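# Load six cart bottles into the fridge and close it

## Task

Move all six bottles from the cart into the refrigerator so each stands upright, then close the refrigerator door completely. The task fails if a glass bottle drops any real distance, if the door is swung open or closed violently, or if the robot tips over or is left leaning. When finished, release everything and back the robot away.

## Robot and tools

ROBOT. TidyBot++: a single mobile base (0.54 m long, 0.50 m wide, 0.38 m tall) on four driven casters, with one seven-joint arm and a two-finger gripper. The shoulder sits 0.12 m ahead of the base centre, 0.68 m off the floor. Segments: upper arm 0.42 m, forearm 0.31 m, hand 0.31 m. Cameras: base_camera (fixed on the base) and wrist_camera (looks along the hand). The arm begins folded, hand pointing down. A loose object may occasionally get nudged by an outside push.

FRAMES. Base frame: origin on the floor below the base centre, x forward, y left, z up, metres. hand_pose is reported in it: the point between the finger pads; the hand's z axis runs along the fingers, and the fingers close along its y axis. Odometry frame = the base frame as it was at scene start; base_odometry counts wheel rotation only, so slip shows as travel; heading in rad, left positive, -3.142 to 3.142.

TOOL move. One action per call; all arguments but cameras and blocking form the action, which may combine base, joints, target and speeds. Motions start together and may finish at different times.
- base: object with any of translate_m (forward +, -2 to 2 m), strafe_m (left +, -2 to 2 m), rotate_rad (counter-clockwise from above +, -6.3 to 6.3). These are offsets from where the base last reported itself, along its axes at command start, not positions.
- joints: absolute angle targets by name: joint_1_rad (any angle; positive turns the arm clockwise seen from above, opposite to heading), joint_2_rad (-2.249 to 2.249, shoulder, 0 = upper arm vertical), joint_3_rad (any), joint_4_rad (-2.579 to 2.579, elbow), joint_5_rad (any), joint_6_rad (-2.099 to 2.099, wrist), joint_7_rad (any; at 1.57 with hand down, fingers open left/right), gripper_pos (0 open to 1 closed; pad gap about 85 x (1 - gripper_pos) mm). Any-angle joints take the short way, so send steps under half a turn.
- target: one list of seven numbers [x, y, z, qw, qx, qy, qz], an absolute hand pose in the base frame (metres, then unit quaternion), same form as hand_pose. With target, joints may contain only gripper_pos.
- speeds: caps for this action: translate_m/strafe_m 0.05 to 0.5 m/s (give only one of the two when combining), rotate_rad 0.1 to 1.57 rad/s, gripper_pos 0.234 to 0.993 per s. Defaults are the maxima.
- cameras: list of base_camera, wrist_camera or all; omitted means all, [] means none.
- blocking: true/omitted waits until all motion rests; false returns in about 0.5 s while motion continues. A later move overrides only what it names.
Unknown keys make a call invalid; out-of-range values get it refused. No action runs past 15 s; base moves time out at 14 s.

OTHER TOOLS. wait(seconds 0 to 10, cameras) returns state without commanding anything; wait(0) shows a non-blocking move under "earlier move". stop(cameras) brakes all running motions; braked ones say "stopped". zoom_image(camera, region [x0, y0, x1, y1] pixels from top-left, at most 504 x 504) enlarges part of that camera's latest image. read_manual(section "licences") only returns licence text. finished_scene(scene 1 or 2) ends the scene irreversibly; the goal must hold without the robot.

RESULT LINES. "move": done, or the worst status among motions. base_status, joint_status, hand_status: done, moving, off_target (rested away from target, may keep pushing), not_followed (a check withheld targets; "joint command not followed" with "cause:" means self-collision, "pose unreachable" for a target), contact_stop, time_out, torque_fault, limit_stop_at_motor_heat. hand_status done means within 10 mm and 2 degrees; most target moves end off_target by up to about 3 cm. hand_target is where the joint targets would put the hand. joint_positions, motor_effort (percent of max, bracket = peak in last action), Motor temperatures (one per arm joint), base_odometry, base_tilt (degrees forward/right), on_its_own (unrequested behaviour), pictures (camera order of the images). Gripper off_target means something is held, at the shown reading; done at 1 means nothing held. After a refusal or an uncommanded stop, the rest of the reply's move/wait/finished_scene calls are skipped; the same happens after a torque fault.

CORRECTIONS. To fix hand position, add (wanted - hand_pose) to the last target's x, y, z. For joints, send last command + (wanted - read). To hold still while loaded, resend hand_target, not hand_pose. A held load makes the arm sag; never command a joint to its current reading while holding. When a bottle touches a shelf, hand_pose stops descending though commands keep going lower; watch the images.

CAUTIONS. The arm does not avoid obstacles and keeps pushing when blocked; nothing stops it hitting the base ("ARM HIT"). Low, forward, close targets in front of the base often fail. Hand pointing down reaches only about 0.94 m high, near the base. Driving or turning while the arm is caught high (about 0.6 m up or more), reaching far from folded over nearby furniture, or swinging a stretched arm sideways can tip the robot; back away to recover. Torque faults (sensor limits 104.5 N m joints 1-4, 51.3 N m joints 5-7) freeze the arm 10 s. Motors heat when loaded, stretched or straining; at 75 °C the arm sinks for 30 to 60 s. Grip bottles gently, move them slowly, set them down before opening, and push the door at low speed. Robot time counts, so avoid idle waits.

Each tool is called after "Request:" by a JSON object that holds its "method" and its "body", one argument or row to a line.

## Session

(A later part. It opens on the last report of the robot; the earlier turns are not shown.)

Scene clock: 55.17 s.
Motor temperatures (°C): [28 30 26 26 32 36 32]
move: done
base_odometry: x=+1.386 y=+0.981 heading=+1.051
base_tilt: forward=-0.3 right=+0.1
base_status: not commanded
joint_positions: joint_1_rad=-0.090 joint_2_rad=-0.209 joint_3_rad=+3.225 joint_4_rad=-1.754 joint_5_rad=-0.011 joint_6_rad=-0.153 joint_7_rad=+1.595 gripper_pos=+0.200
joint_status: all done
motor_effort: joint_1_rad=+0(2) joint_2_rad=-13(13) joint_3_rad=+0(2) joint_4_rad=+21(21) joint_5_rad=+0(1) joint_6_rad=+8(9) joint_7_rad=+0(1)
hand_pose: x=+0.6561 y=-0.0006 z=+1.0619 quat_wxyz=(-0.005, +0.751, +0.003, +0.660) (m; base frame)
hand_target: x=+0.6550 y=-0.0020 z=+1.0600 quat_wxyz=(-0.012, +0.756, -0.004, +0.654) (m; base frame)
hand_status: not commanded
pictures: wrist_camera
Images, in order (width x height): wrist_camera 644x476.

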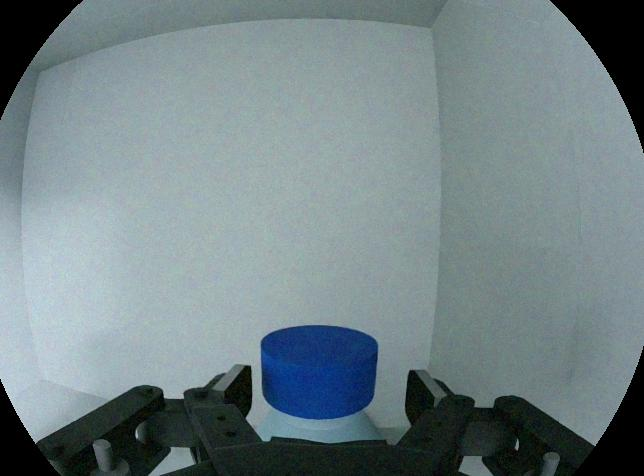

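Request:
{"method": "move", "body": {
  "base": {"translate_m":-0.3},
  "speeds": {"translate_m":0.3},
  "cameras": ["wrist_camera"]
}}

Request:
{"method": "move", "body": {
  "base": {"strafe_m":0.21},
  "speeds": {"strafe_m":0.07}
}}

Scene clock: 60.03 s.
Motor temperatures (°C): [28 30 26 26 32 36 31]
move: done
base_odometry: x=+1.237 y=+0.720 heading=+1.051
base_tilt: forward=-0.3 right=+0.1
base_status: done
joint_positions: joint_1_rad=-0.090 joint_2_rad=-0.216 joint_3_rad=+3.226 joint_4_rad=-1.754 joint_5_rad=-0.011 joint_6_rad=-0.153 joint_7_rad=+1.595 gripper_pos=+0.200
joint_status: not commanded
motor_effort: joint_1_rad=+1(4) joint_2_rad=-11(16) joint_3_rad=+0(5) joint_4_rad=+21(22) joint_5_rad=+0(1) joint_6_rad=+8(9) joint_7_rad=+0(1)
hand_pose: x=+0.6535 y=-0.0005 z=+1.0656 quat_wxyz=(-0.006, +0.749, +0.003, +0.663) (m; base frame)
hand_target: x=+0.6550 y=-0.0020 z=+1.0600 quat_wxyz=(-0.012, +0.756, -0.004, +0.654) (m; base frame)
hand_status: not commanded
pictures: wrist_camera
Images, in order (width x height): wrist_camera 644x476.

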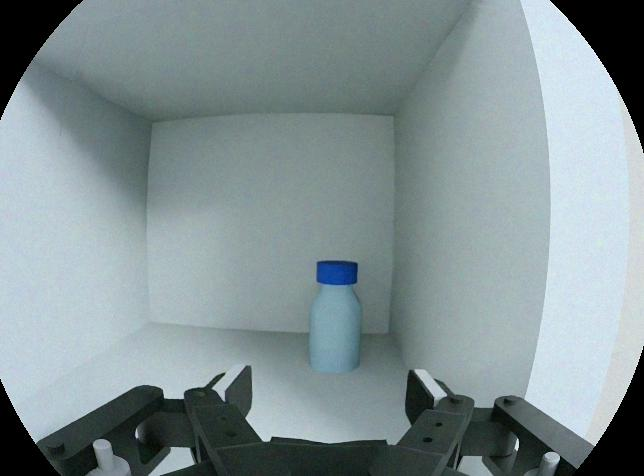

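Scene clock: 66.27 s.
Motor temperatures (°C): [28 30 26 26 32 36 31]
move: time_out
base_odometry: x=+1.141 y=+0.775 heading=+1.050
base_tilt: forward=-0.3 right=+0.1
base_status: strafe_m time_out (by the wheels' count: +0.111 of +0.210)
joint_positions: joint_1_rad=-0.092 joint_2_rad=-0.217 joint_3_rad=+3.225 joint_4_rad=-1.754 joint_5_rad=-0.011 joint_6_rad=-0.153 joint_7_rad=+1.595 gripper_pos=+0.200
joint_status: not commanded
motor_effort: joint_1_rad=+1(9) joint_2_rad=-11(16) joint_3_rad=+0(13) joint_4_rad=+20(23) joint_5_rad=+1(1) joint_6_rad=+8(10) joint_7_rad=+0(1)
hand_pose: x=+0.6530 y=+0.0007 z=+1.0664 quat_wxyz=(-0.007, +0.748, +0.004, +0.664) (m; base frame)
hand_target: x=+0.6550 y=-0.0020 z=+1.0600 quat_wxyz=(-0.012, +0.756, -0.004, +0.654) (m; base frame)
hand_status: not commanded
pictures: base_camera, wrist_camera
Images, in order (width x height): base_camera 644x364, wrist_camera 644x476.

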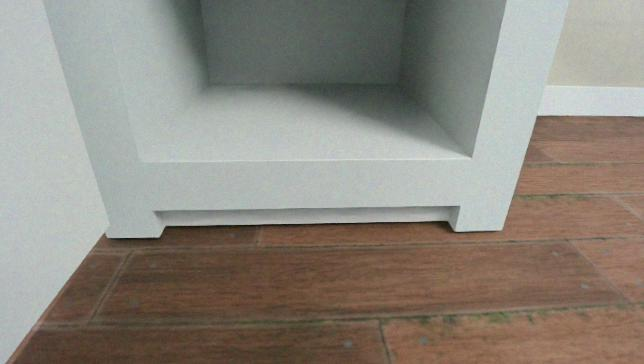

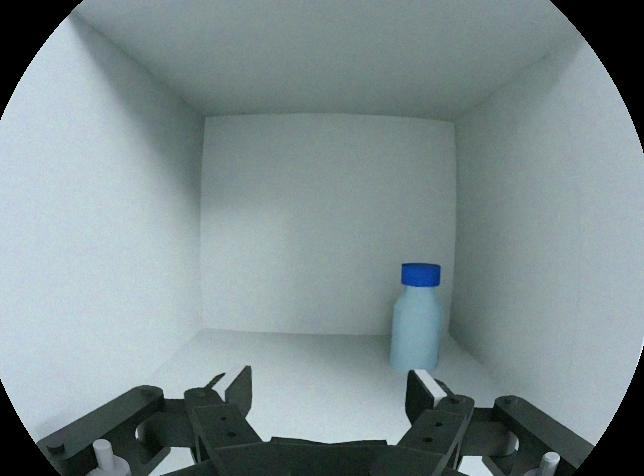

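Request:
{"method": "move", "body": {
  "base": {"strafe_m":-0.03},
  "cameras": []
}}

Request:
{"method": "move", "body": {
  "base": {"translate_m":-0.4},
  "joints": {"joint_1_rad":0,"joint_2_rad":-0.22,"joint_3_rad":3.15,"joint_4_rad":-1.72,"joint_5_rad":-0.04,"joint_6_rad":-0.11,"joint_7_rad":1.55,"gripper_pos":0.15},
  "cameras": []
}}

Request:
{"method": "move", "body": {
  "base": {"translate_m":-1.31,"strafe_m":0.077,"rotate_rad":-1.32}
}}

Scene clock: 68.30 s.
Motor temperatures (°C): [28 30 26 26 32 36 31]
move: done
base_odometry: x=+1.167 y=+0.760 heading=+1.052
base_tilt: forward=-0.3 right=+0.1
base_status: done
joint_positions: joint_1_rad=-0.090 joint_2_rad=-0.217 joint_3_rad=+3.230 joint_4_rad=-1.754 joint_5_rad=-0.011 joint_6_rad=-0.153 joint_7_rad=+1.595 gripper_pos=+0.200
joint_status: not commanded
motor_effort: joint_1_rad=+1(3) joint_2_rad=-11(12) joint_3_rad=+0(3) joint_4_rad=+21(21) joint_5_rad=+0(1) joint_6_rad=+8(9) joint_7_rad=+0(1)
hand_pose: x=+0.6530 y=-0.0034 z=+1.0663 quat_wxyz=(-0.005, +0.748, +0.001, +0.664) (m; base frame)
hand_target: x=+0.6550 y=-0.0020 z=+1.0600 quat_wxyz=(-0.012, +0.756, -0.004, +0.654) (m; base frame)
hand_status: not commanded
pictures: none
No camera images: "cameras" was empty.

Scene clock: 70.33 s.
Motor temperatures (°C): [28 30 26 26 32 36 31]
move: done
base_odometry: x=+0.968 y=+0.412 heading=+1.051
base_tilt: forward=-0.3 right=+0.1
base_status: done
joint_positions: joint_1_rad=-0.014 joint_2_rad=-0.230 joint_3_rad=+3.171 joint_4_rad=-1.746 joint_5_rad=-0.011 joint_6_rad=-0.139 joint_7_rad=+1.584 gripper_pos=+0.152
joint_status: all done
motor_effort: joint_1_rad=+1(2) joint_2_rad=-11(15) joint_3_rad=+0(2) joint_4_rad=+21(22) joint_5_rad=-1(1) joint_6_rad=+8(9) joint_7_rad=+0(1)
hand_pose: x=+0.6474 y=-0.0086 z=+1.0823 quat_wxyz=(+0.003, +0.736, -0.006, +0.677) (m; base frame)
hand_target: x=+0.6519 y=-0.0024 z=+1.1025 quat_wxyz=(-0.020, +0.720, -0.024, +0.693) (m; base frame)
hand_status: not commanded
pictures: none
No camera images: "cameras" was empty.

Scene clock: 74.37 s.
Motor temperatures (°C): [28 30 26 26 32 36 31]
move: done
base_odometry: x=+0.251 y=-0.687 heading=-0.270
base_tilt: forward=-0.3 right=+0.1
base_status: done
joint_positions: joint_1_rad=-0.005 joint_2_rad=-0.223 joint_3_rad=+3.155 joint_4_rad=-1.746 joint_5_rad=-0.011 joint_6_rad=-0.139 joint_7_rad=+1.584 gripper_pos=+0.152
joint_status: not commanded
motor_effort: joint_1_rad=+1(3) joint_2_rad=-11(15) joint_3_rad=+0(3) joint_4_rad=+21(21) joint_5_rad=+0(1) joint_6_rad=+8(9) joint_7_rad=+0(1)
hand_pose: x=+0.6502 y=-0.0039 z=+1.0786 quat_wxyz=(+0.002, +0.739, -0.003, +0.674) (m; base frame)
hand_target: x=+0.6519 y=-0.0024 z=+1.1025 quat_wxyz=(-0.020, +0.720, -0.024, +0.693) (m; base frame)
hand_status: not commanded
pictures: base_camera, wrist_camera
Images, in order (width x height): base_camera 644x364, wrist_camera 644x476.

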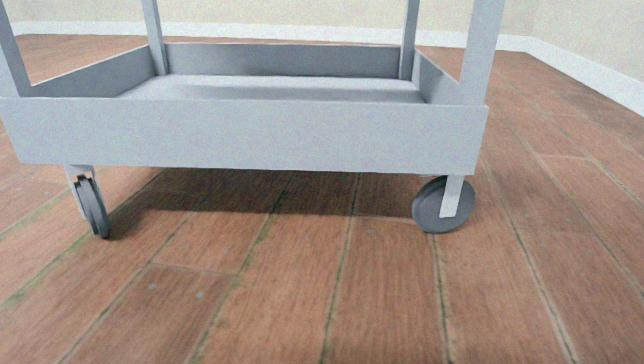

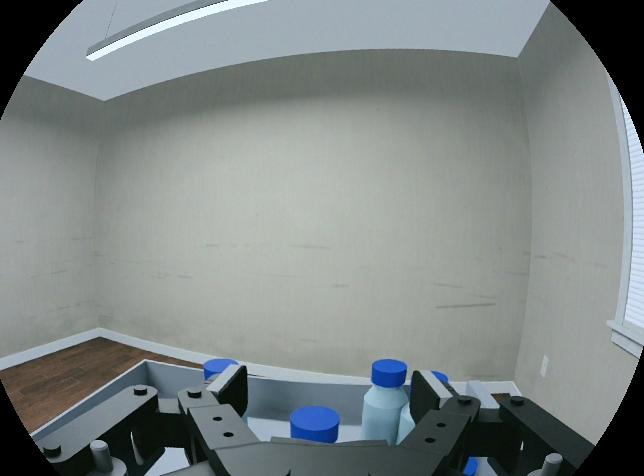

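Request:
{"method": "move", "body": {
  "joints": {"joint_1_rad":0.0,"joint_2_rad":-0.1,"joint_3_rad":3.15,"joint_4_rad":-2.10,"joint_5_rad":-0.04,"joint_6_rad":0.285,"joint_7_rad":1.55},
  "cameras": ["wrist_camera"]
}}

Scene clock: 77.17 s.
Motor temperatures (°C): [28 30 26 26 32 36 31]
move: done
base_odometry: x=+0.251 y=-0.687 heading=-0.270
base_tilt: forward=-0.3 right=+0.1
base_status: not commanded
joint_positions: joint_1_rad=-0.005 joint_2_rad=-0.116 joint_3_rad=+3.155 joint_4_rad=-2.084 joint_5_rad=-0.011 joint_6_rad=+0.238 joint_7_rad=+1.584 gripper_pos=+0.152
joint_status: all done
motor_effort: joint_1_rad=+0(2) joint_2_rad=-13(16) joint_3_rad=+0(1) joint_4_rad=+20(22) joint_5_rad=+0(1) joint_6_rad=+9(9) joint_7_rad=+0(1)
hand_pose: x=+0.6677 y=-0.0047 z=+0.9290 quat_wxyz=(+0.004, +0.761, -0.004, +0.649) (m; base frame)
hand_target: x=+0.6709 y=-0.0070 z=+0.9249 quat_wxyz=(-0.013, +0.756, -0.029, +0.654) (m; base frame)
hand_status: not commanded
pictures: wrist_camera
Images, in order (width x height): wrist_camera 644x476.

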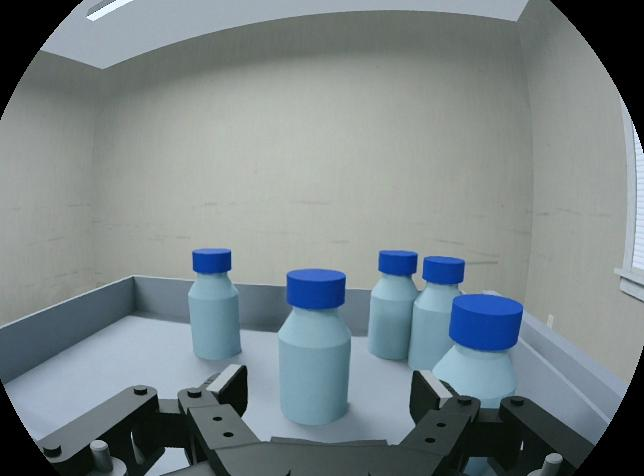

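Request:
{"method": "move", "body": {
  "base": {"translate_m":0.07,"strafe_m":0.017},
  "speeds": {"translate_m":0.2},
  "cameras": ["wrist_camera"]
}}

Scene clock: 79.10 s.
Motor temperatures (°C): [28 30 26 26 32 36 31]
move: done
base_odometry: x=+0.323 y=-0.690 heading=-0.270
base_tilt: forward=-0.3 right=+0.1
base_status: done
joint_positions: joint_1_rad=-0.005 joint_2_rad=-0.108 joint_3_rad=+3.155 joint_4_rad=-2.085 joint_5_rad=-0.011 joint_6_rad=+0.242 joint_7_rad=+1.584 gripper_pos=+0.152
joint_status: not commanded
motor_effort: joint_1_rad=+0(1) joint_2_rad=-13(17) joint_3_rad=+0(1) joint_4_rad=+20(20) joint_5_rad=-1(1) joint_6_rad=+8(9) joint_7_rad=+0(1)
hand_pose: x=+0.6698 y=-0.0047 z=+0.9250 quat_wxyz=(+0.004, +0.763, -0.004, +0.647) (m; base frame)
hand_target: x=+0.6709 y=-0.0070 z=+0.9249 quat_wxyz=(-0.013, +0.756, -0.029, +0.654) (m; base frame)
hand_status: not commanded
pictures: wrist_camera
Images, in order (width x height): wrist_camera 644x476.

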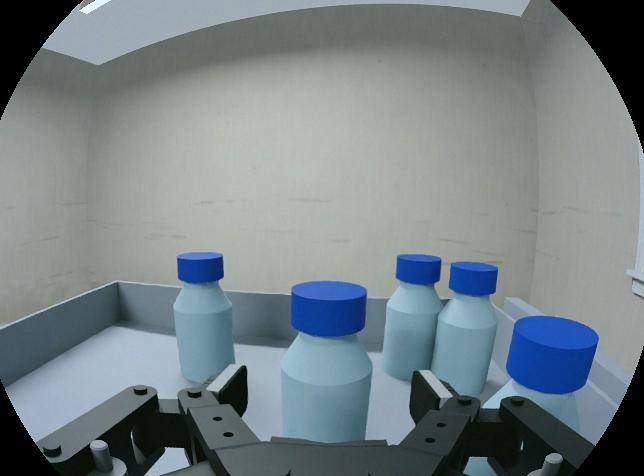

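Request:
{"method": "move", "body": {
  "base": {"translate_m":0.096,"strafe_m":0.002},
  "speeds": {"translate_m":0.2},
  "cameras": ["wrist_camera"]
}}

Scene clock: 80.67 s.
Motor temperatures (°C): [28 30 26 26 32 36 31]
move: done
base_odometry: x=+0.417 y=-0.713 heading=-0.270
base_tilt: forward=-0.3 right=+0.1
base_status: done
joint_positions: joint_1_rad=-0.005 joint_2_rad=-0.105 joint_3_rad=+3.155 joint_4_rad=-2.085 joint_5_rad=-0.011 joint_6_rad=+0.243 joint_7_rad=+1.584 gripper_pos=+0.152
joint_status: not commanded
motor_effort: joint_1_rad=+1(1) joint_2_rad=-15(16) joint_3_rad=+0(2) joint_4_rad=+19(20) joint_5_rad=+1(1) joint_6_rad=+9(9) joint_7_rad=+0(1)
hand_pose: x=+0.6704 y=-0.0048 z=+0.9239 quat_wxyz=(+0.004, +0.763, -0.004, +0.646) (m; base frame)
hand_target: x=+0.6709 y=-0.0070 z=+0.9249 quat_wxyz=(-0.013, +0.756, -0.029, +0.654) (m; base frame)
hand_status: not commanded
pictures: wrist_camera
Images, in order (width x height): wrist_camera 644x476.

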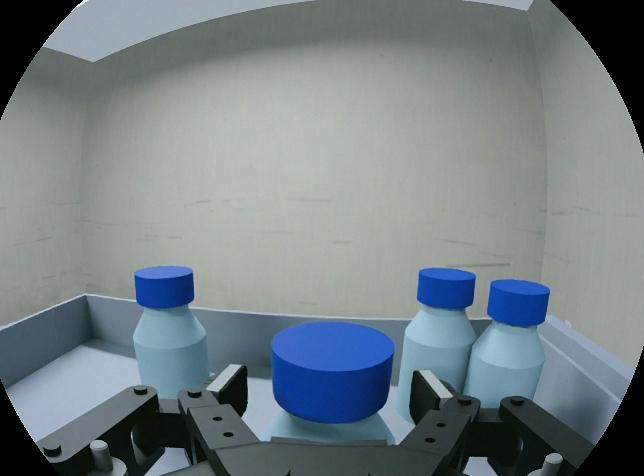

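Request:
{"method": "move", "body": {
  "joints": {"gripper_pos":0.49},
  "speeds": {"gripper_pos":0.234},
  "cameras": ["wrist_camera"]
}}

Request:
{"method": "move", "body": {
  "joints": {"joint_1_rad":0,"joint_2_rad":-0.22,"joint_3_rad":3.15,"joint_4_rad":-1.66,"joint_5_rad":-0.04,"joint_6_rad":-0.15,"joint_7_rad":1.55},
  "cameras": ["wrist_camera"]
}}

Scene clock: 82.90 s.
Motor temperatures (°C): [28 30 26 26 32 36 31]
move: off_target
base_odometry: x=+0.417 y=-0.713 heading=-0.270
base_tilt: forward=-0.3 right=+0.1
base_status: not commanded
joint_positions: joint_1_rad=-0.004 joint_2_rad=-0.105 joint_3_rad=+3.155 joint_4_rad=-2.085 joint_5_rad=-0.011 joint_6_rad=+0.245 joint_7_rad=+1.584 gripper_pos=+0.437
joint_status: gripper_pos off_target (ended at +0.437, target +0.490)
motor_effort: joint_1_rad=+1(1) joint_2_rad=-12(15) joint_3_rad=+0(1) joint_4_rad=+19(20) joint_5_rad=-1(1) joint_6_rad=+7(9) joint_7_rad=+0(1)
hand_pose: x=+0.6704 y=-0.0052 z=+0.9243 quat_wxyz=(+0.004, +0.763, -0.004, +0.647) (m; base frame)
hand_target: x=+0.6709 y=-0.0070 z=+0.9249 quat_wxyz=(-0.013, +0.756, -0.029, +0.654) (m; base frame)
hand_status: not commanded
pictures: wrist_camera
Images, in order (width x height): wrist_camera 644x476.

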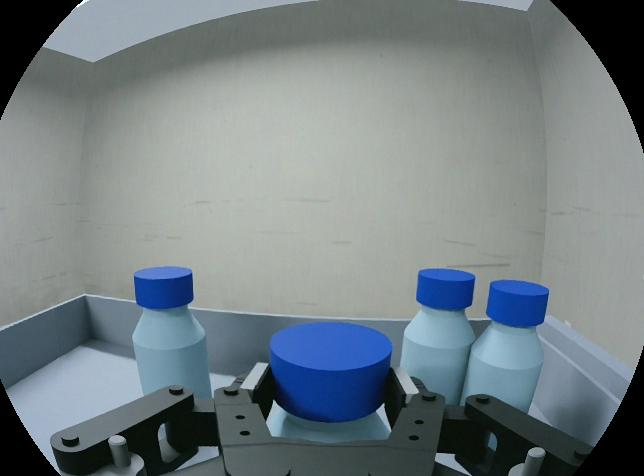

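Scene clock: 84.80 s.
Motor temperatures (°C): [28 30 26 26 32 36 31]
move: done
base_odometry: x=+0.417 y=-0.713 heading=-0.270
base_tilt: forward=-0.3 right=+0.1
base_status: not commanded
joint_positions: joint_1_rad=-0.004 joint_2_rad=-0.198 joint_3_rad=+3.155 joint_4_rad=-1.712 joint_5_rad=-0.011 joint_6_rad=-0.107 joint_7_rad=+1.584 gripper_pos=+0.437
joint_status: all done
motor_effort: joint_1_rad=+1(1) joint_2_rad=-15(20) joint_3_rad=+0(2) joint_4_rad=+25(27) joint_5_rad=-1(1) joint_6_rad=+12(14) joint_7_rad=+0(2)
hand_pose: x=+0.6610 y=-0.0045 z=+1.0969 quat_wxyz=(+0.002, +0.724, -0.003, +0.689) (m; base frame)
hand_target: x=+0.6502 y=-0.0020 z=+1.1275 quat_wxyz=(-0.021, +0.713, -0.023, +0.700) (m; base frame)
hand_status: not commanded
pictures: wrist_camera
Images, in order (width x height): wrist_camera 644x476.

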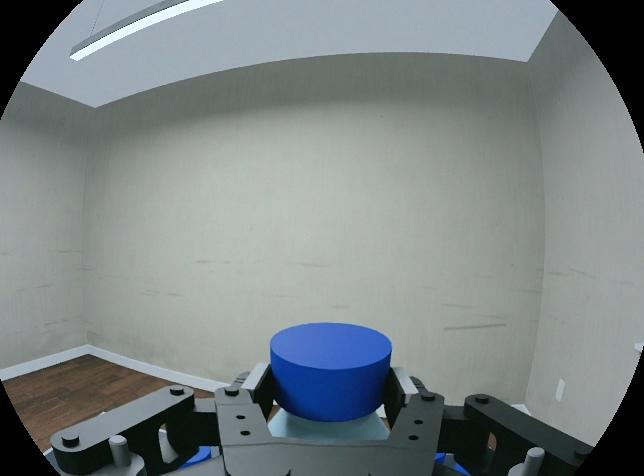

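Request:
{"method": "move", "body": {
  "base": {"translate_m":-0.4},
  "cameras": []
}}

Request:
{"method": "move", "body": {
  "base": {"translate_m":0.656,"strafe_m":1.34,"rotate_rad":1.32}
}}

Scene clock: 88.60 s.
Motor temperatures (°C): [28 30 26 26 32 36 31]
move: done
base_odometry: x=+0.031 y=-0.606 heading=-0.270
base_tilt: forward=-0.3 right=+0.1
base_status: done
joint_positions: joint_1_rad=-0.003 joint_2_rad=-0.209 joint_3_rad=+3.155 joint_4_rad=-1.712 joint_5_rad=-0.011 joint_6_rad=-0.113 joint_7_rad=+1.584 gripper_pos=+0.437
joint_status: not commanded
motor_effort: joint_1_rad=+0(4) joint_2_rad=-15(20) joint_3_rad=+1(5) joint_4_rad=+25(27) joint_5_rad=+0(1) joint_6_rad=+13(13) joint_7_rad=+0(1)
hand_pose: x=+0.6563 y=-0.0050 z=+1.1011 quat_wxyz=(+0.003, +0.723, -0.004, +0.691) (m; base frame)
hand_target: x=+0.6502 y=-0.0020 z=+1.1275 quat_wxyz=(-0.021, +0.713, -0.023, +0.700) (m; base frame)
hand_status: not commanded
pictures: none
No camera images: "cameras" was empty.

Scene clock: 92.80 s.
Motor temperatures (°C): [28 30 26 26 32 36 31]
move: done
base_odometry: x=+1.021 y=+0.510 heading=+1.051
base_tilt: forward=-0.3 right=+0.1
base_status: done
joint_positions: joint_1_rad=+0.000 joint_2_rad=-0.202 joint_3_rad=+3.153 joint_4_rad=-1.711 joint_5_rad=-0.011 joint_6_rad=-0.115 joint_7_rad=+1.584 gripper_pos=+0.437
joint_status: not commanded
motor_effort: joint_1_rad=+1(4) joint_2_rad=-16(19) joint_3_rad=+0(5) joint_4_rad=+25(26) joint_5_rad=+0(1) joint_6_rad=+11(13) joint_7_rad=+0(1)
hand_pose: x=+0.6594 y=-0.0055 z=+1.0967 quat_wxyz=(+0.003, +0.726, -0.004, +0.688) (m; base frame)
hand_target: x=+0.6502 y=-0.0020 z=+1.1275 quat_wxyz=(-0.021, +0.713, -0.023, +0.700) (m; base frame)
hand_status: not commanded
pictures: base_camera, wrist_camera
Images, in order (width x height): base_camera 644x364, wrist_camera 644x476.

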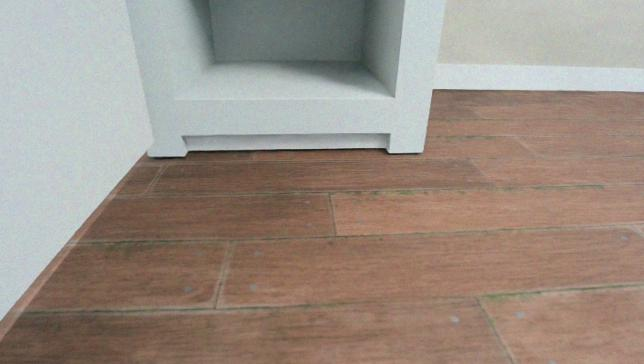

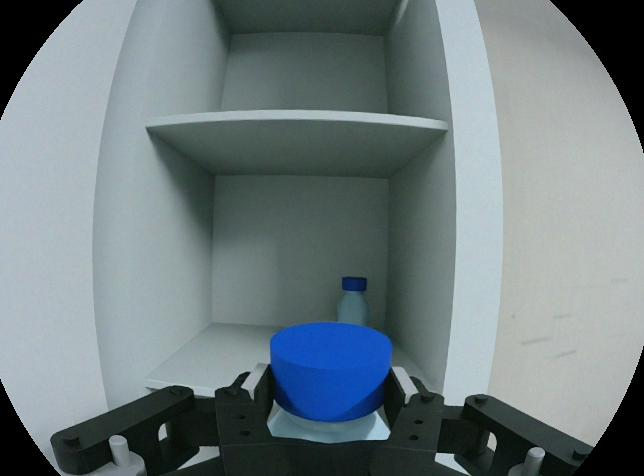

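Request:
{"method": "move", "body": {
  "base": {"translate_m":0.3,"strafe_m":0.075},
  "speeds": {"translate_m":0.3},
  "target": [0.655, 0.015, 1.14, -0.012, 0.742, -0.004, 0.669]
}}

Scene clock: 97.70 s.
Motor temperatures (°C): [28 30 26 26 32 36 31]
move: time_out
base_odometry: x=+1.085 y=+0.729 heading=+0.992
base_tilt: forward=-0.3 right=+0.1
base_status: translate_m time_out (by the wheels' count: +0.222 of +0.300); strafe_m time_out (by the wheels' count: +0.053 of +0.075)
joint_positions: joint_1_rad=+0.012 joint_2_rad=-0.165 joint_3_rad=+3.108 joint_4_rad=-1.557 joint_5_rad=+0.001 joint_6_rad=-0.316 joint_7_rad=+1.553 gripper_pos=+0.437
joint_status: not commanded
motor_effort: joint_1_rad=+1(7) joint_2_rad=-16(31) joint_3_rad=+1(9) joint_4_rad=+25(29) joint_5_rad=+0(2) joint_6_rad=+13(13) joint_7_rad=+0(1)
hand_pose: x=+0.6671 y=+0.0155 z=+1.1097 quat_wxyz=(-0.010, +0.754, +0.004, +0.657) (m; base frame)
hand_target: x=+0.6550 y=+0.0150 z=+1.1400 quat_wxyz=(-0.012, +0.743, -0.004, +0.670) (m; base frame)
hand_status: off_target (0.033 m and 2.2 deg from the pose sent, 0.048 m and 3.4 deg at the start)
pictures: base_camera, wrist_camera
Images, in order (width x height): base_camera 644x364, wrist_camera 644x476.

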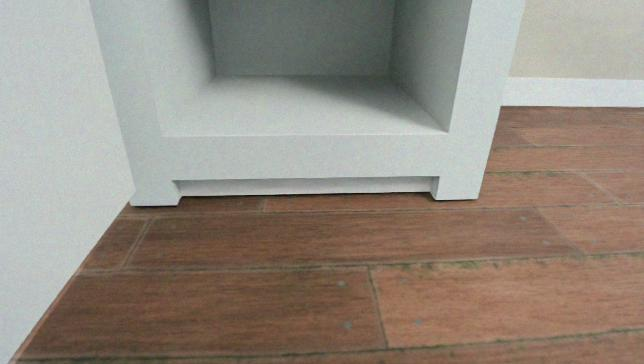

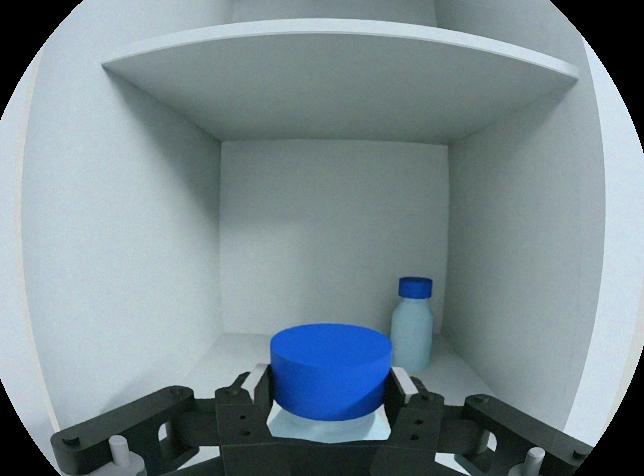

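Request:
{"method": "move", "body": {
  "base": {"strafe_m":-0.05},
  "cameras": []
}}

Request:
{"method": "move", "body": {
  "base": {"rotate_rad":0.06},
  "target": [0.655, 0.05, 1.145, -0.012, 0.742, -0.004, 0.669]
}}

Scene clock: 99.27 s.
Motor temperatures (°C): [28 30 26 26 32 36 31]
move: done
base_odometry: x=+1.127 y=+0.702 heading=+0.993
base_tilt: forward=-0.3 right=+0.1
base_status: done
joint_positions: joint_1_rad=+0.018 joint_2_rad=-0.165 joint_3_rad=+3.104 joint_4_rad=-1.557 joint_5_rad=+0.002 joint_6_rad=-0.317 joint_7_rad=+1.553 gripper_pos=+0.437
joint_status: not commanded
motor_effort: joint_1_rad=+0(3) joint_2_rad=-17(18) joint_3_rad=+1(4) joint_4_rad=+25(26) joint_5_rad=+0(2) joint_6_rad=+12(13) joint_7_rad=+0(1)
hand_pose: x=+0.6670 y=+0.0140 z=+1.1097 quat_wxyz=(-0.009, +0.754, +0.003, +0.657) (m; base frame)
hand_target: x=+0.6550 y=+0.0150 z=+1.1400 quat_wxyz=(-0.012, +0.743, -0.004, +0.670) (m; base frame)
hand_status: not commanded
pictures: none
No camera images: "cameras" was empty.

Scene clock: 100.77 s.
Motor temperatures (°C): [28 30 26 26 32 36 31]
move: off_target
base_odometry: x=+1.127 y=+0.702 heading=+1.053
base_tilt: forward=-0.3 right=+0.1
base_status: done
joint_positions: joint_1_rad=+0.128 joint_2_rad=-0.165 joint_3_rad=+2.911 joint_4_rad=-1.537 joint_5_rad=+0.181 joint_6_rad=-0.336 joint_7_rad=+1.333 gripper_pos=+0.437
joint_status: not commanded
motor_effort: joint_1_rad=+0(2) joint_2_rad=-16(20) joint_3_rad=+1(2) joint_4_rad=+25(26) joint_5_rad=+1(2) joint_6_rad=+12(13) joint_7_rad=+0(1)
hand_pose: x=+0.6627 y=+0.0536 z=+1.1155 quat_wxyz=(-0.018, +0.753, +0.005, +0.658) (m; base frame)
hand_target: x=+0.6550 y=+0.0500 z=+1.1450 quat_wxyz=(-0.012, +0.743, -0.004, +0.670) (m; base frame)
hand_status: off_target (0.031 m and 2.2 deg from the pose sent, 0.052 m and 2.2 deg at the start)
pictures: base_camera, wrist_camera
Images, in order (width x height): base_camera 644x364, wrist_camera 644x476.

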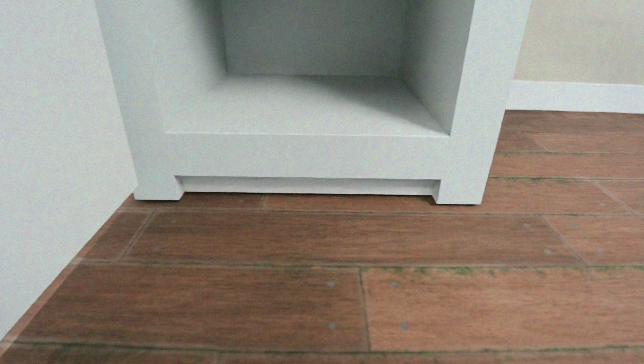

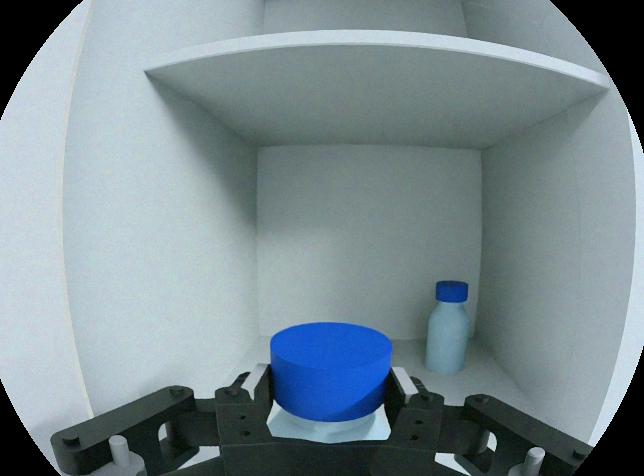

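Request:
{"method": "move", "body": {
  "base": {"rotate_rad":-0.024,"strafe_m":-0.02},
  "target": [0.655, 0.026, 1.145, -0.012, 0.742, -0.004, 0.669]
}}

Request:
{"method": "move", "body": {
  "base": {"translate_m":0.15},
  "speeds": {"translate_m":0.15}
}}

Scene clock: 102.73 s.
Motor temperatures (°C): [28 30 26 26 32 36 31]
move: off_target
base_odometry: x=+1.145 y=+0.692 heading=+1.030
base_tilt: forward=-0.3 right=+0.1
base_status: done
joint_positions: joint_1_rad=+0.075 joint_2_rad=-0.165 joint_3_rad=+3.017 joint_4_rad=-1.537 joint_5_rad=+0.132 joint_6_rad=-0.336 joint_7_rad=+1.395 gripper_pos=+0.437
joint_status: not commanded
motor_effort: joint_1_rad=+1(4) joint_2_rad=-16(17) joint_3_rad=+1(6) joint_4_rad=+25(25) joint_5_rad=+0(2) joint_6_rad=+12(13) joint_7_rad=+0(1)
hand_pose: x=+0.6648 y=+0.0235 z=+1.1164 quat_wxyz=(-0.009, +0.753, -0.009, +0.658) (m; base frame)
hand_target: x=+0.6550 y=+0.0260 z=+1.1450 quat_wxyz=(-0.012, +0.743, -0.004, +0.670) (m; base frame)
hand_status: off_target (0.030 m and 1.9 deg from the pose sent, 0.041 m and 2.2 deg at the start)
pictures: base_camera, wrist_camera
Images, in order (width x height): base_camera 644x364, wrist_camera 644x476.

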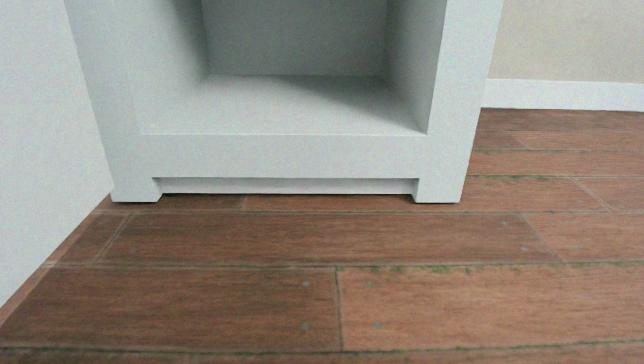

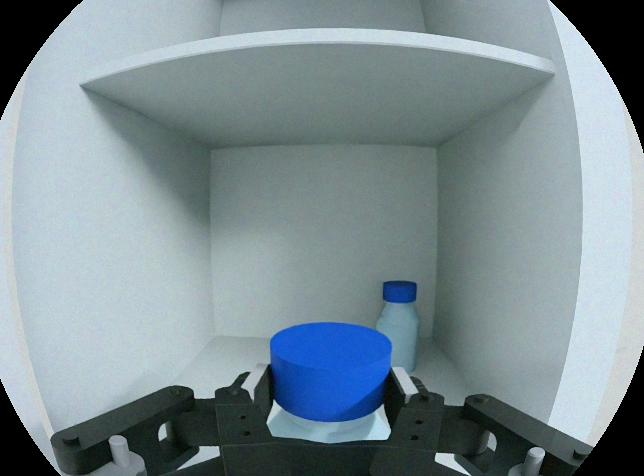

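Scene clock: 104.37 s.
Motor temperatures (°C): [28 30 26 26 32 36 31]
move: done
base_odometry: x=+1.222 y=+0.821 heading=+1.030
base_tilt: forward=-0.3 right=+0.1
base_status: done
joint_positions: joint_1_rad=+0.073 joint_2_rad=-0.163 joint_3_rad=+3.017 joint_4_rad=-1.537 joint_5_rad=+0.132 joint_6_rad=-0.337 joint_7_rad=+1.395 gripper_pos=+0.437
joint_status: not commanded
motor_effort: joint_1_rad=+1(2) joint_2_rad=-17(20) joint_3_rad=+1(3) joint_4_rad=+25(26) joint_5_rad=+0(1) joint_6_rad=+12(13) joint_7_rad=+0(1)
hand_pose: x=+0.6656 y=+0.0243 z=+1.1153 quat_wxyz=(-0.010, +0.754, -0.008, +0.657) (m; base frame)
hand_target: x=+0.6550 y=+0.0260 z=+1.1450 quat_wxyz=(-0.012, +0.743, -0.004, +0.670) (m; base frame)
hand_status: not commanded
pictures: base_camera, wrist_camera
Images, in order (width x height): base_camera 644x364, wrist_camera 644x476.

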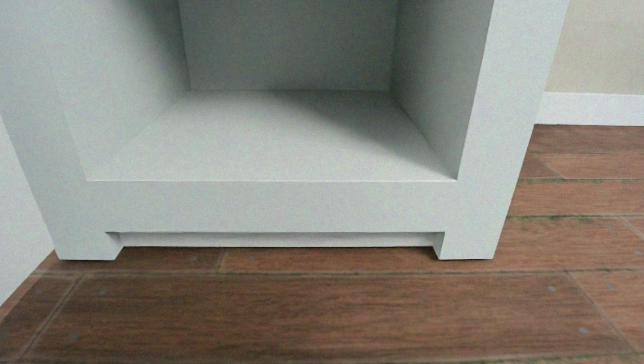

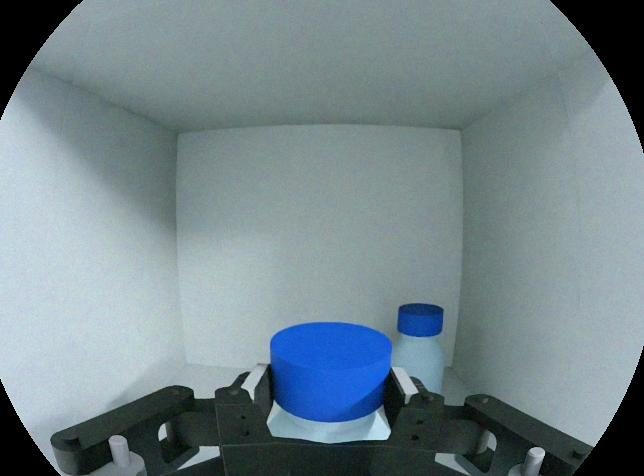

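Request:
{"method": "move", "body": {
  "base": {"translate_m":0.24},
  "speeds": {"translate_m":0.15},
  "target": [0.655, 0.045, 1.14, -0.012, 0.742, -0.004, 0.669],
  "cameras": ["wrist_camera"]
}}

Request:
{"method": "move", "body": {
  "target": [0.655, 0.045, 1.105, -0.012, 0.748, -0.004, 0.663],
  "cameras": []
}}

Request:
{"method": "move", "body": {
  "target": [0.655, 0.045, 1.09, -0.012, 0.746, -0.004, 0.665],
  "cameras": []
}}

Request:
{"method": "move", "body": {
  "target": [0.655, 0.045, 1.08, -0.012, 0.742, -0.004, 0.67],
  "cameras": ["wrist_camera"]
}}

Scene clock: 107.30 s.
Motor temperatures (°C): [28 30 26 26 32 36 31]
move: off_target
base_odometry: x=+1.346 y=+1.026 heading=+1.030
base_tilt: forward=-0.3 right=+0.1
base_status: done
joint_positions: joint_1_rad=+0.124 joint_2_rad=-0.162 joint_3_rad=+2.930 joint_4_rad=-1.537 joint_5_rad=+0.161 joint_6_rad=-0.337 joint_7_rad=+1.354 gripper_pos=+0.437
joint_status: not commanded
motor_effort: joint_1_rad=+1(2) joint_2_rad=-17(19) joint_3_rad=+1(2) joint_4_rad=+25(26) joint_5_rad=+0(1) joint_6_rad=+11(13) joint_7_rad=+0(1)
hand_pose: x=+0.6646 y=+0.0464 z=+1.1139 quat_wxyz=(-0.016, +0.754, +0.002, +0.656) (m; base frame)
hand_target: x=+0.6550 y=+0.0450 z=+1.1400 quat_wxyz=(-0.012, +0.743, -0.004, +0.670) (m; base frame)
hand_status: off_target (0.028 m and 2.2 deg from the pose sent, 0.034 m and 2.0 deg at the start)
pictures: wrist_camera
Images, in order (width x height): wrist_camera 644x476.

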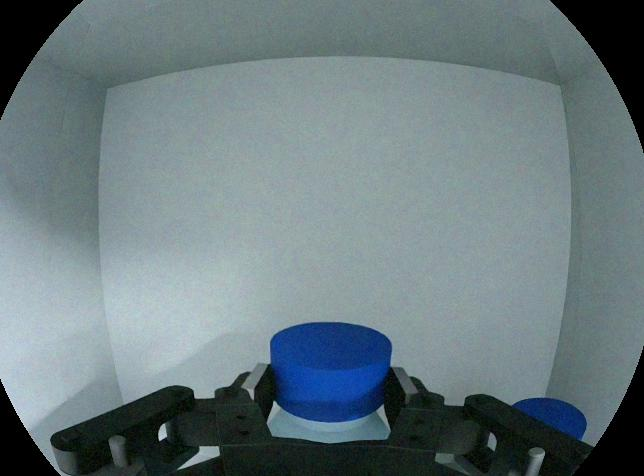

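Scene clock: 108.23 s.
Motor temperatures (°C): [28 30 26 26 32 36 31]
move: off_target
base_odometry: x=+1.346 y=+1.026 heading=+1.030
base_tilt: forward=-0.3 right=+0.1
base_status: not commanded
joint_positions: joint_1_rad=+0.178 joint_2_rad=-0.166 joint_3_rad=+2.896 joint_4_rad=-1.618 joint_5_rad=+0.161 joint_6_rad=-0.330 joint_7_rad=+1.354 gripper_pos=+0.437
joint_status: not commanded
motor_effort: joint_1_rad=+1(1) joint_2_rad=-16(17) joint_3_rad=+1(2) joint_4_rad=+25(27) joint_5_rad=+1(1) joint_6_rad=+12(13) joint_7_rad=+0(1)
hand_pose: x=+0.6637 y=+0.0364 z=+1.0675 quat_wxyz=(-0.005, +0.777, -0.003, +0.630) (m; base frame)
hand_target: x=+0.6551 y=+0.0450 z=+1.1050 quat_wxyz=(-0.012, +0.748, -0.004, +0.663) (m; base frame)
hand_status: off_target (0.039 m and 5.1 deg from the pose sent, 0.013 m and 1.3 deg at the start)
pictures: none
No camera images: "cameras" was empty.

Scene clock: 109.00 s.
Motor temperatures (°C): [28 30 26 26 32 36 31]
move: off_target
base_odometry: x=+1.346 y=+1.026 heading=+1.030
base_tilt: forward=-0.3 right=+0.1
base_status: not commanded
joint_positions: joint_1_rad=+0.235 joint_2_rad=-0.177 joint_3_rad=+2.851 joint_4_rad=-1.659 joint_5_rad=+0.161 joint_6_rad=-0.278 joint_7_rad=+1.354 gripper_pos=+0.437
joint_status: not commanded
motor_effort: joint_1_rad=+1(1) joint_2_rad=-14(16) joint_3_rad=+2(2) joint_4_rad=+24(25) joint_5_rad=+1(1) joint_6_rad=+10(12) joint_7_rad=+1(1)
hand_pose: x=+0.6621 y=+0.0353 z=+1.0619 quat_wxyz=(+0.000, +0.771, -0.002, +0.637) (m; base frame)
hand_target: x=+0.6550 y=+0.0450 z=+1.0900 quat_wxyz=(-0.012, +0.746, -0.004, +0.665) (m; base frame)
hand_status: off_target (0.031 m and 4.6 deg from the pose sent, 0.026 m and 5.5 deg at the start)
pictures: none
No camera images: "cameras" was empty.

Scene clock: 109.73 s.
Motor temperatures (°C): [28 30 26 26 32 36 31]
move: off_target
base_odometry: x=+1.346 y=+1.026 heading=+1.030
base_tilt: forward=-0.3 right=+0.1
base_status: not commanded
joint_positions: joint_1_rad=+0.289 joint_2_rad=-0.191 joint_3_rad=+2.812 joint_4_rad=-1.698 joint_5_rad=+0.143 joint_6_rad=-0.219 joint_7_rad=+1.354 gripper_pos=+0.437
joint_status: not commanded
motor_effort: joint_1_rad=+1(2) joint_2_rad=-13(15) joint_3_rad=+2(2) joint_4_rad=+23(24) joint_5_rad=+1(1) joint_6_rad=+9(11) joint_7_rad=+0(1)
hand_pose: x=+0.6597 y=+0.0347 z=+1.0608 quat_wxyz=(-0.001, +0.762, -0.006, +0.648) (m; base frame)
hand_target: x=+0.6550 y=+0.0450 z=+1.0800 quat_wxyz=(-0.012, +0.742, -0.004, +0.670) (m; base frame)
hand_status: off_target (0.022 m and 3.6 deg from the pose sent, 0.022 m and 5.3 deg at the start)
pictures: wrist_camera
Images, in order (width x height): wrist_camera 644x476.

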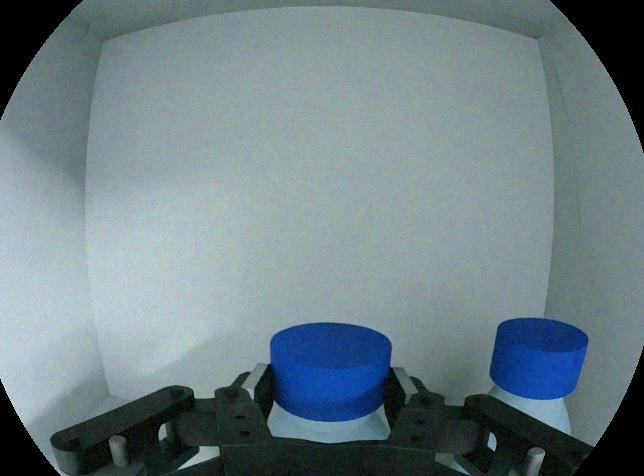

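Request:
{"method": "move", "body": {
  "target": [0.655, 0.04, 1.068, -0.012, 0.75, -0.004, 0.661],
  "cameras": []
}}

Request:
{"method": "move", "body": {
  "joints": {"gripper_pos":0.2},
  "speeds": {"gripper_pos":0.234},
  "cameras": ["wrist_camera"]
}}

Scene clock: 110.97 s.
Motor temperatures (°C): [28 30 26 26 32 36 31]
move: off_target
base_odometry: x=+1.346 y=+1.026 heading=+1.030
base_tilt: forward=-0.3 right=+0.1
base_status: not commanded
joint_positions: joint_1_rad=+0.261 joint_2_rad=-0.192 joint_3_rad=+2.837 joint_4_rad=-1.702 joint_5_rad=+0.143 joint_6_rad=-0.217 joint_7_rad=+1.354 gripper_pos=+0.437
joint_status: not commanded
motor_effort: joint_1_rad=+0(1) joint_2_rad=-12(13) joint_3_rad=+1(2) joint_4_rad=+21(23) joint_5_rad=-1(1) joint_6_rad=+7(10) joint_7_rad=+0(1)
hand_pose: x=+0.6588 y=+0.0344 z=+1.0607 quat_wxyz=(-0.003, +0.761, -0.006, +0.648) (m; base frame)
hand_target: x=+0.6550 y=+0.0400 z=+1.0680 quat_wxyz=(-0.012, +0.750, -0.004, +0.661) (m; base frame)
hand_status: off_target (0.010 m and 2.2 deg from the pose sent, 0.010 m and 2.4 deg at the start)
pictures: none
No camera images: "cameras" was empty.

Scene clock: 112.53 s.
Motor temperatures (°C): [28 30 26 26 32 36 31]
move: done
base_odometry: x=+1.346 y=+1.026 heading=+1.030
base_tilt: forward=-0.3 right=+0.1
base_status: not commanded
joint_positions: joint_1_rad=+0.261 joint_2_rad=-0.193 joint_3_rad=+2.837 joint_4_rad=-1.702 joint_5_rad=+0.143 joint_6_rad=-0.217 joint_7_rad=+1.354 gripper_pos=+0.200
joint_status: all done
motor_effort: joint_1_rad=+1(2) joint_2_rad=-11(12) joint_3_rad=+2(2) joint_4_rad=+21(21) joint_5_rad=+0(1) joint_6_rad=+8(9) joint_7_rad=+0(1)
hand_pose: x=+0.6584 y=+0.0349 z=+1.0610 quat_wxyz=(-0.004, +0.761, -0.006, +0.648) (m; base frame)
hand_target: x=+0.6550 y=+0.0400 z=+1.0680 quat_wxyz=(-0.012, +0.750, -0.004, +0.661) (m; base frame)
hand_status: not commanded
pictures: wrist_camera
Images, in order (width x height): wrist_camera 644x476.

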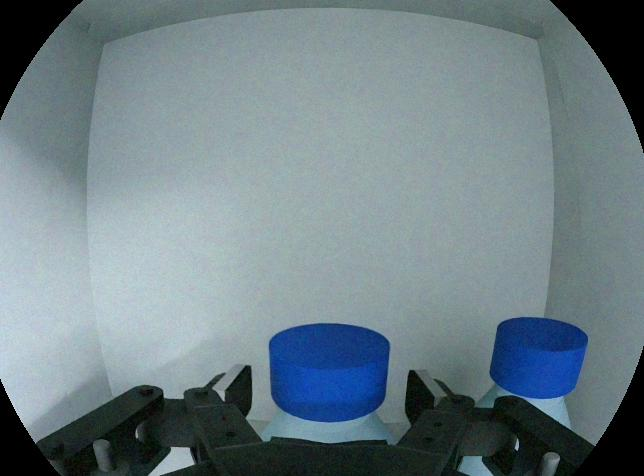

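Request:
{"method": "move", "body": {
  "base": {"translate_m":-0.65},
  "speeds": {"translate_m":0.4},
  "cameras": ["wrist_camera"]
}}

Request:
{"method": "move", "body": {
  "base": {"translate_m":-1.2,"strafe_m":0.03,"rotate_rad":-1.31},
  "joints": {"joint_1_rad":0.0,"joint_2_rad":-0.1,"joint_3_rad":3.15,"joint_4_rad":-2.10,"joint_5_rad":-0.04,"joint_6_rad":0.285,"joint_7_rad":1.55,"gripper_pos":0.15}
}}

Scene clock: 116.17 s.
Motor temperatures (°C): [28 30 26 26 32 36 31]
move: done
base_odometry: x=+1.011 y=+0.469 heading=+1.030
base_tilt: forward=-0.3 right=+0.1
base_status: done
joint_positions: joint_1_rad=+0.259 joint_2_rad=-0.211 joint_3_rad=+2.838 joint_4_rad=-1.706 joint_5_rad=+0.143 joint_6_rad=-0.214 joint_7_rad=+1.354 gripper_pos=+0.200
joint_status: not commanded
motor_effort: joint_1_rad=+1(3) joint_2_rad=-10(16) joint_3_rad=+2(5) joint_4_rad=+21(22) joint_5_rad=+1(1) joint_6_rad=+8(9) joint_7_rad=+0(1)
hand_pose: x=+0.6519 y=+0.0375 z=+1.0688 quat_wxyz=(-0.003, +0.756, -0.004, +0.655) (m; base frame)
hand_target: x=+0.6550 y=+0.0400 z=+1.0680 quat_wxyz=(-0.012, +0.750, -0.004, +0.661) (m; base frame)
hand_status: not commanded
pictures: wrist_camera
Images, in order (width x height): wrist_camera 644x476.

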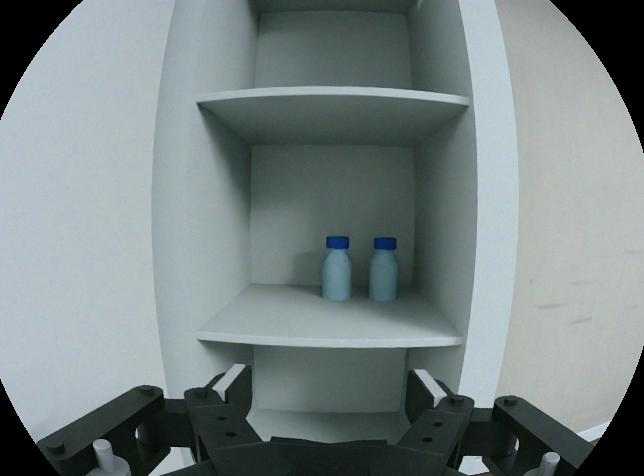

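Scene clock: 120.00 s.
Motor temperatures (°C): [28 30 26 26 32 36 31]
move: done
base_odometry: x=+0.368 y=-0.544 heading=-0.281
base_tilt: forward=-0.3 right=+0.1
base_status: done
joint_positions: joint_1_rad=+0.005 joint_2_rad=-0.114 joint_3_rad=+3.140 joint_4_rad=-2.081 joint_5_rad=+0.001 joint_6_rad=+0.241 joint_7_rad=+1.501 gripper_pos=+0.152
joint_status: all done
motor_effort: joint_1_rad=+0(3) joint_2_rad=-13(17) joint_3_rad=+0(4) joint_4_rad=+19(22) joint_5_rad=+0(1) joint_6_rad=+8(9) joint_7_rad=+0(2)
hand_pose: x=+0.6686 y=-0.0004 z=+0.9303 quat_wxyz=(-0.021, +0.759, -0.027, +0.650) (m; base frame)
hand_target: x=+0.6710 y=-0.0070 z=+0.9249 quat_wxyz=(-0.013, +0.756, -0.029, +0.654) (m; base frame)
hand_status: not commanded
pictures: base_camera, wrist_camera
Images, in order (width x height): base_camera 644x364, wrist_camera 644x476.

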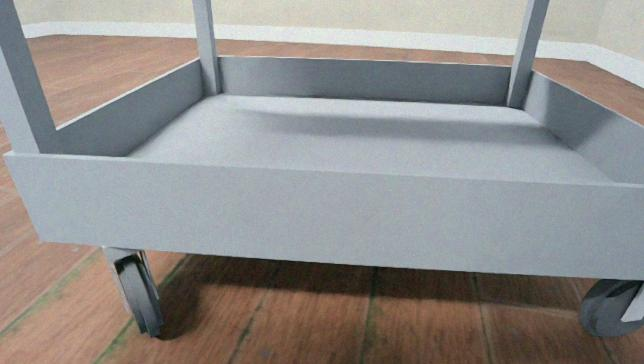

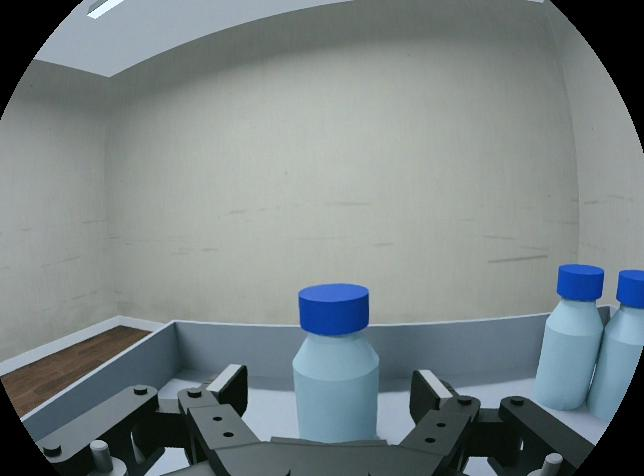

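Request:
{"method": "move", "body": {
  "joints": {"joint_7_rad":1.635},
  "cameras": ["wrist_camera"]
}}

Scene clock: 120.80 s.
Motor temperatures (°C): [28 30 26 26 32 36 31]
move: done
base_odometry: x=+0.368 y=-0.544 heading=-0.281
base_tilt: forward=-0.3 right=+0.1
base_status: not commanded
joint_positions: joint_1_rad=+0.005 joint_2_rad=-0.114 joint_3_rad=+3.140 joint_4_rad=-2.081 joint_5_rad=+0.001 joint_6_rad=+0.241 joint_7_rad=+1.600 gripper_pos=+0.152
joint_status: all done
motor_effort: joint_1_rad=+1(1) joint_2_rad=-14(15) joint_3_rad=+0(1) joint_4_rad=+19(20) joint_5_rad=+0(1) joint_6_rad=+7(9) joint_7_rad=+1(2)
hand_pose: x=+0.6686 y=-0.0004 z=+0.9303 quat_wxyz=(+0.011, +0.760, +0.010, +0.650) (m; base frame)
hand_target: x=+0.6710 y=-0.0070 z=+0.9249 quat_wxyz=(+0.015, +0.756, +0.003, +0.654) (m; base frame)
hand_status: not commanded
pictures: wrist_camera
Images, in order (width x height): wrist_camera 644x476.

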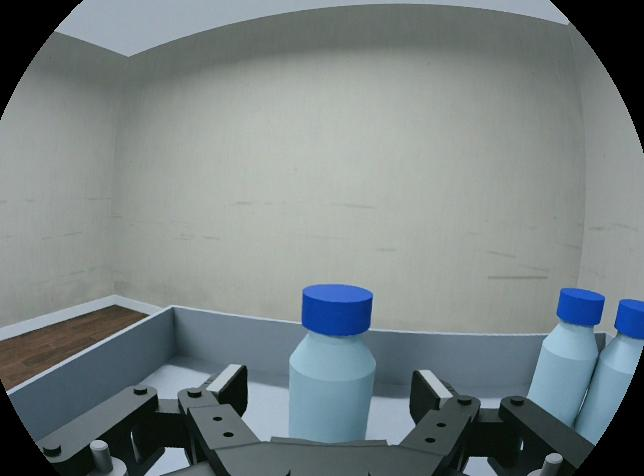

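Request:
{"method": "move", "body": {
  "base": {"translate_m":0.112,"strafe_m":-0.001},
  "speeds": {"translate_m":0.2},
  "cameras": ["wrist_camera"]
}}

Scene clock: 122.50 s.
Motor temperatures (°C): [28 30 26 26 32 36 31]
move: done
base_odometry: x=+0.475 y=-0.577 heading=-0.281
base_tilt: forward=-0.3 right=+0.1
base_status: done
joint_positions: joint_1_rad=+0.005 joint_2_rad=-0.111 joint_3_rad=+3.140 joint_4_rad=-2.083 joint_5_rad=+0.001 joint_6_rad=+0.243 joint_7_rad=+1.601 gripper_pos=+0.152
joint_status: not commanded
motor_effort: joint_1_rad=+1(1) joint_2_rad=-12(16) joint_3_rad=+1(1) joint_4_rad=+19(20) joint_5_rad=+1(1) joint_6_rad=+8(9) joint_7_rad=+0(1)
hand_pose: x=+0.6693 y=-0.0004 z=+0.9280 quat_wxyz=(+0.011, +0.761, +0.011, +0.649) (m; base frame)
hand_target: x=+0.6710 y=-0.0070 z=+0.9249 quat_wxyz=(+0.015, +0.756, +0.003, +0.654) (m; base frame)
hand_status: not commanded
pictures: wrist_camera
Images, in order (width x height): wrist_camera 644x476.

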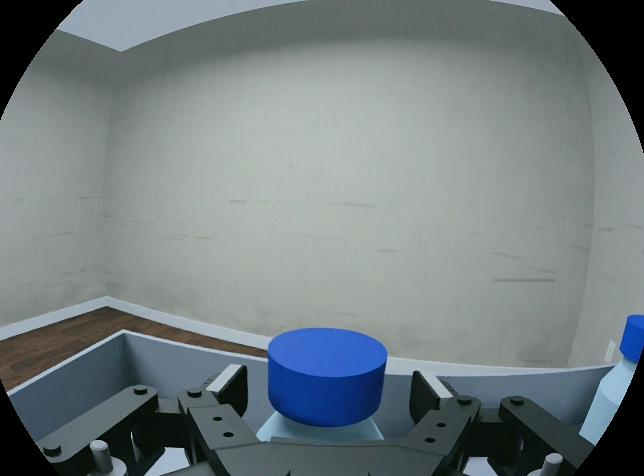

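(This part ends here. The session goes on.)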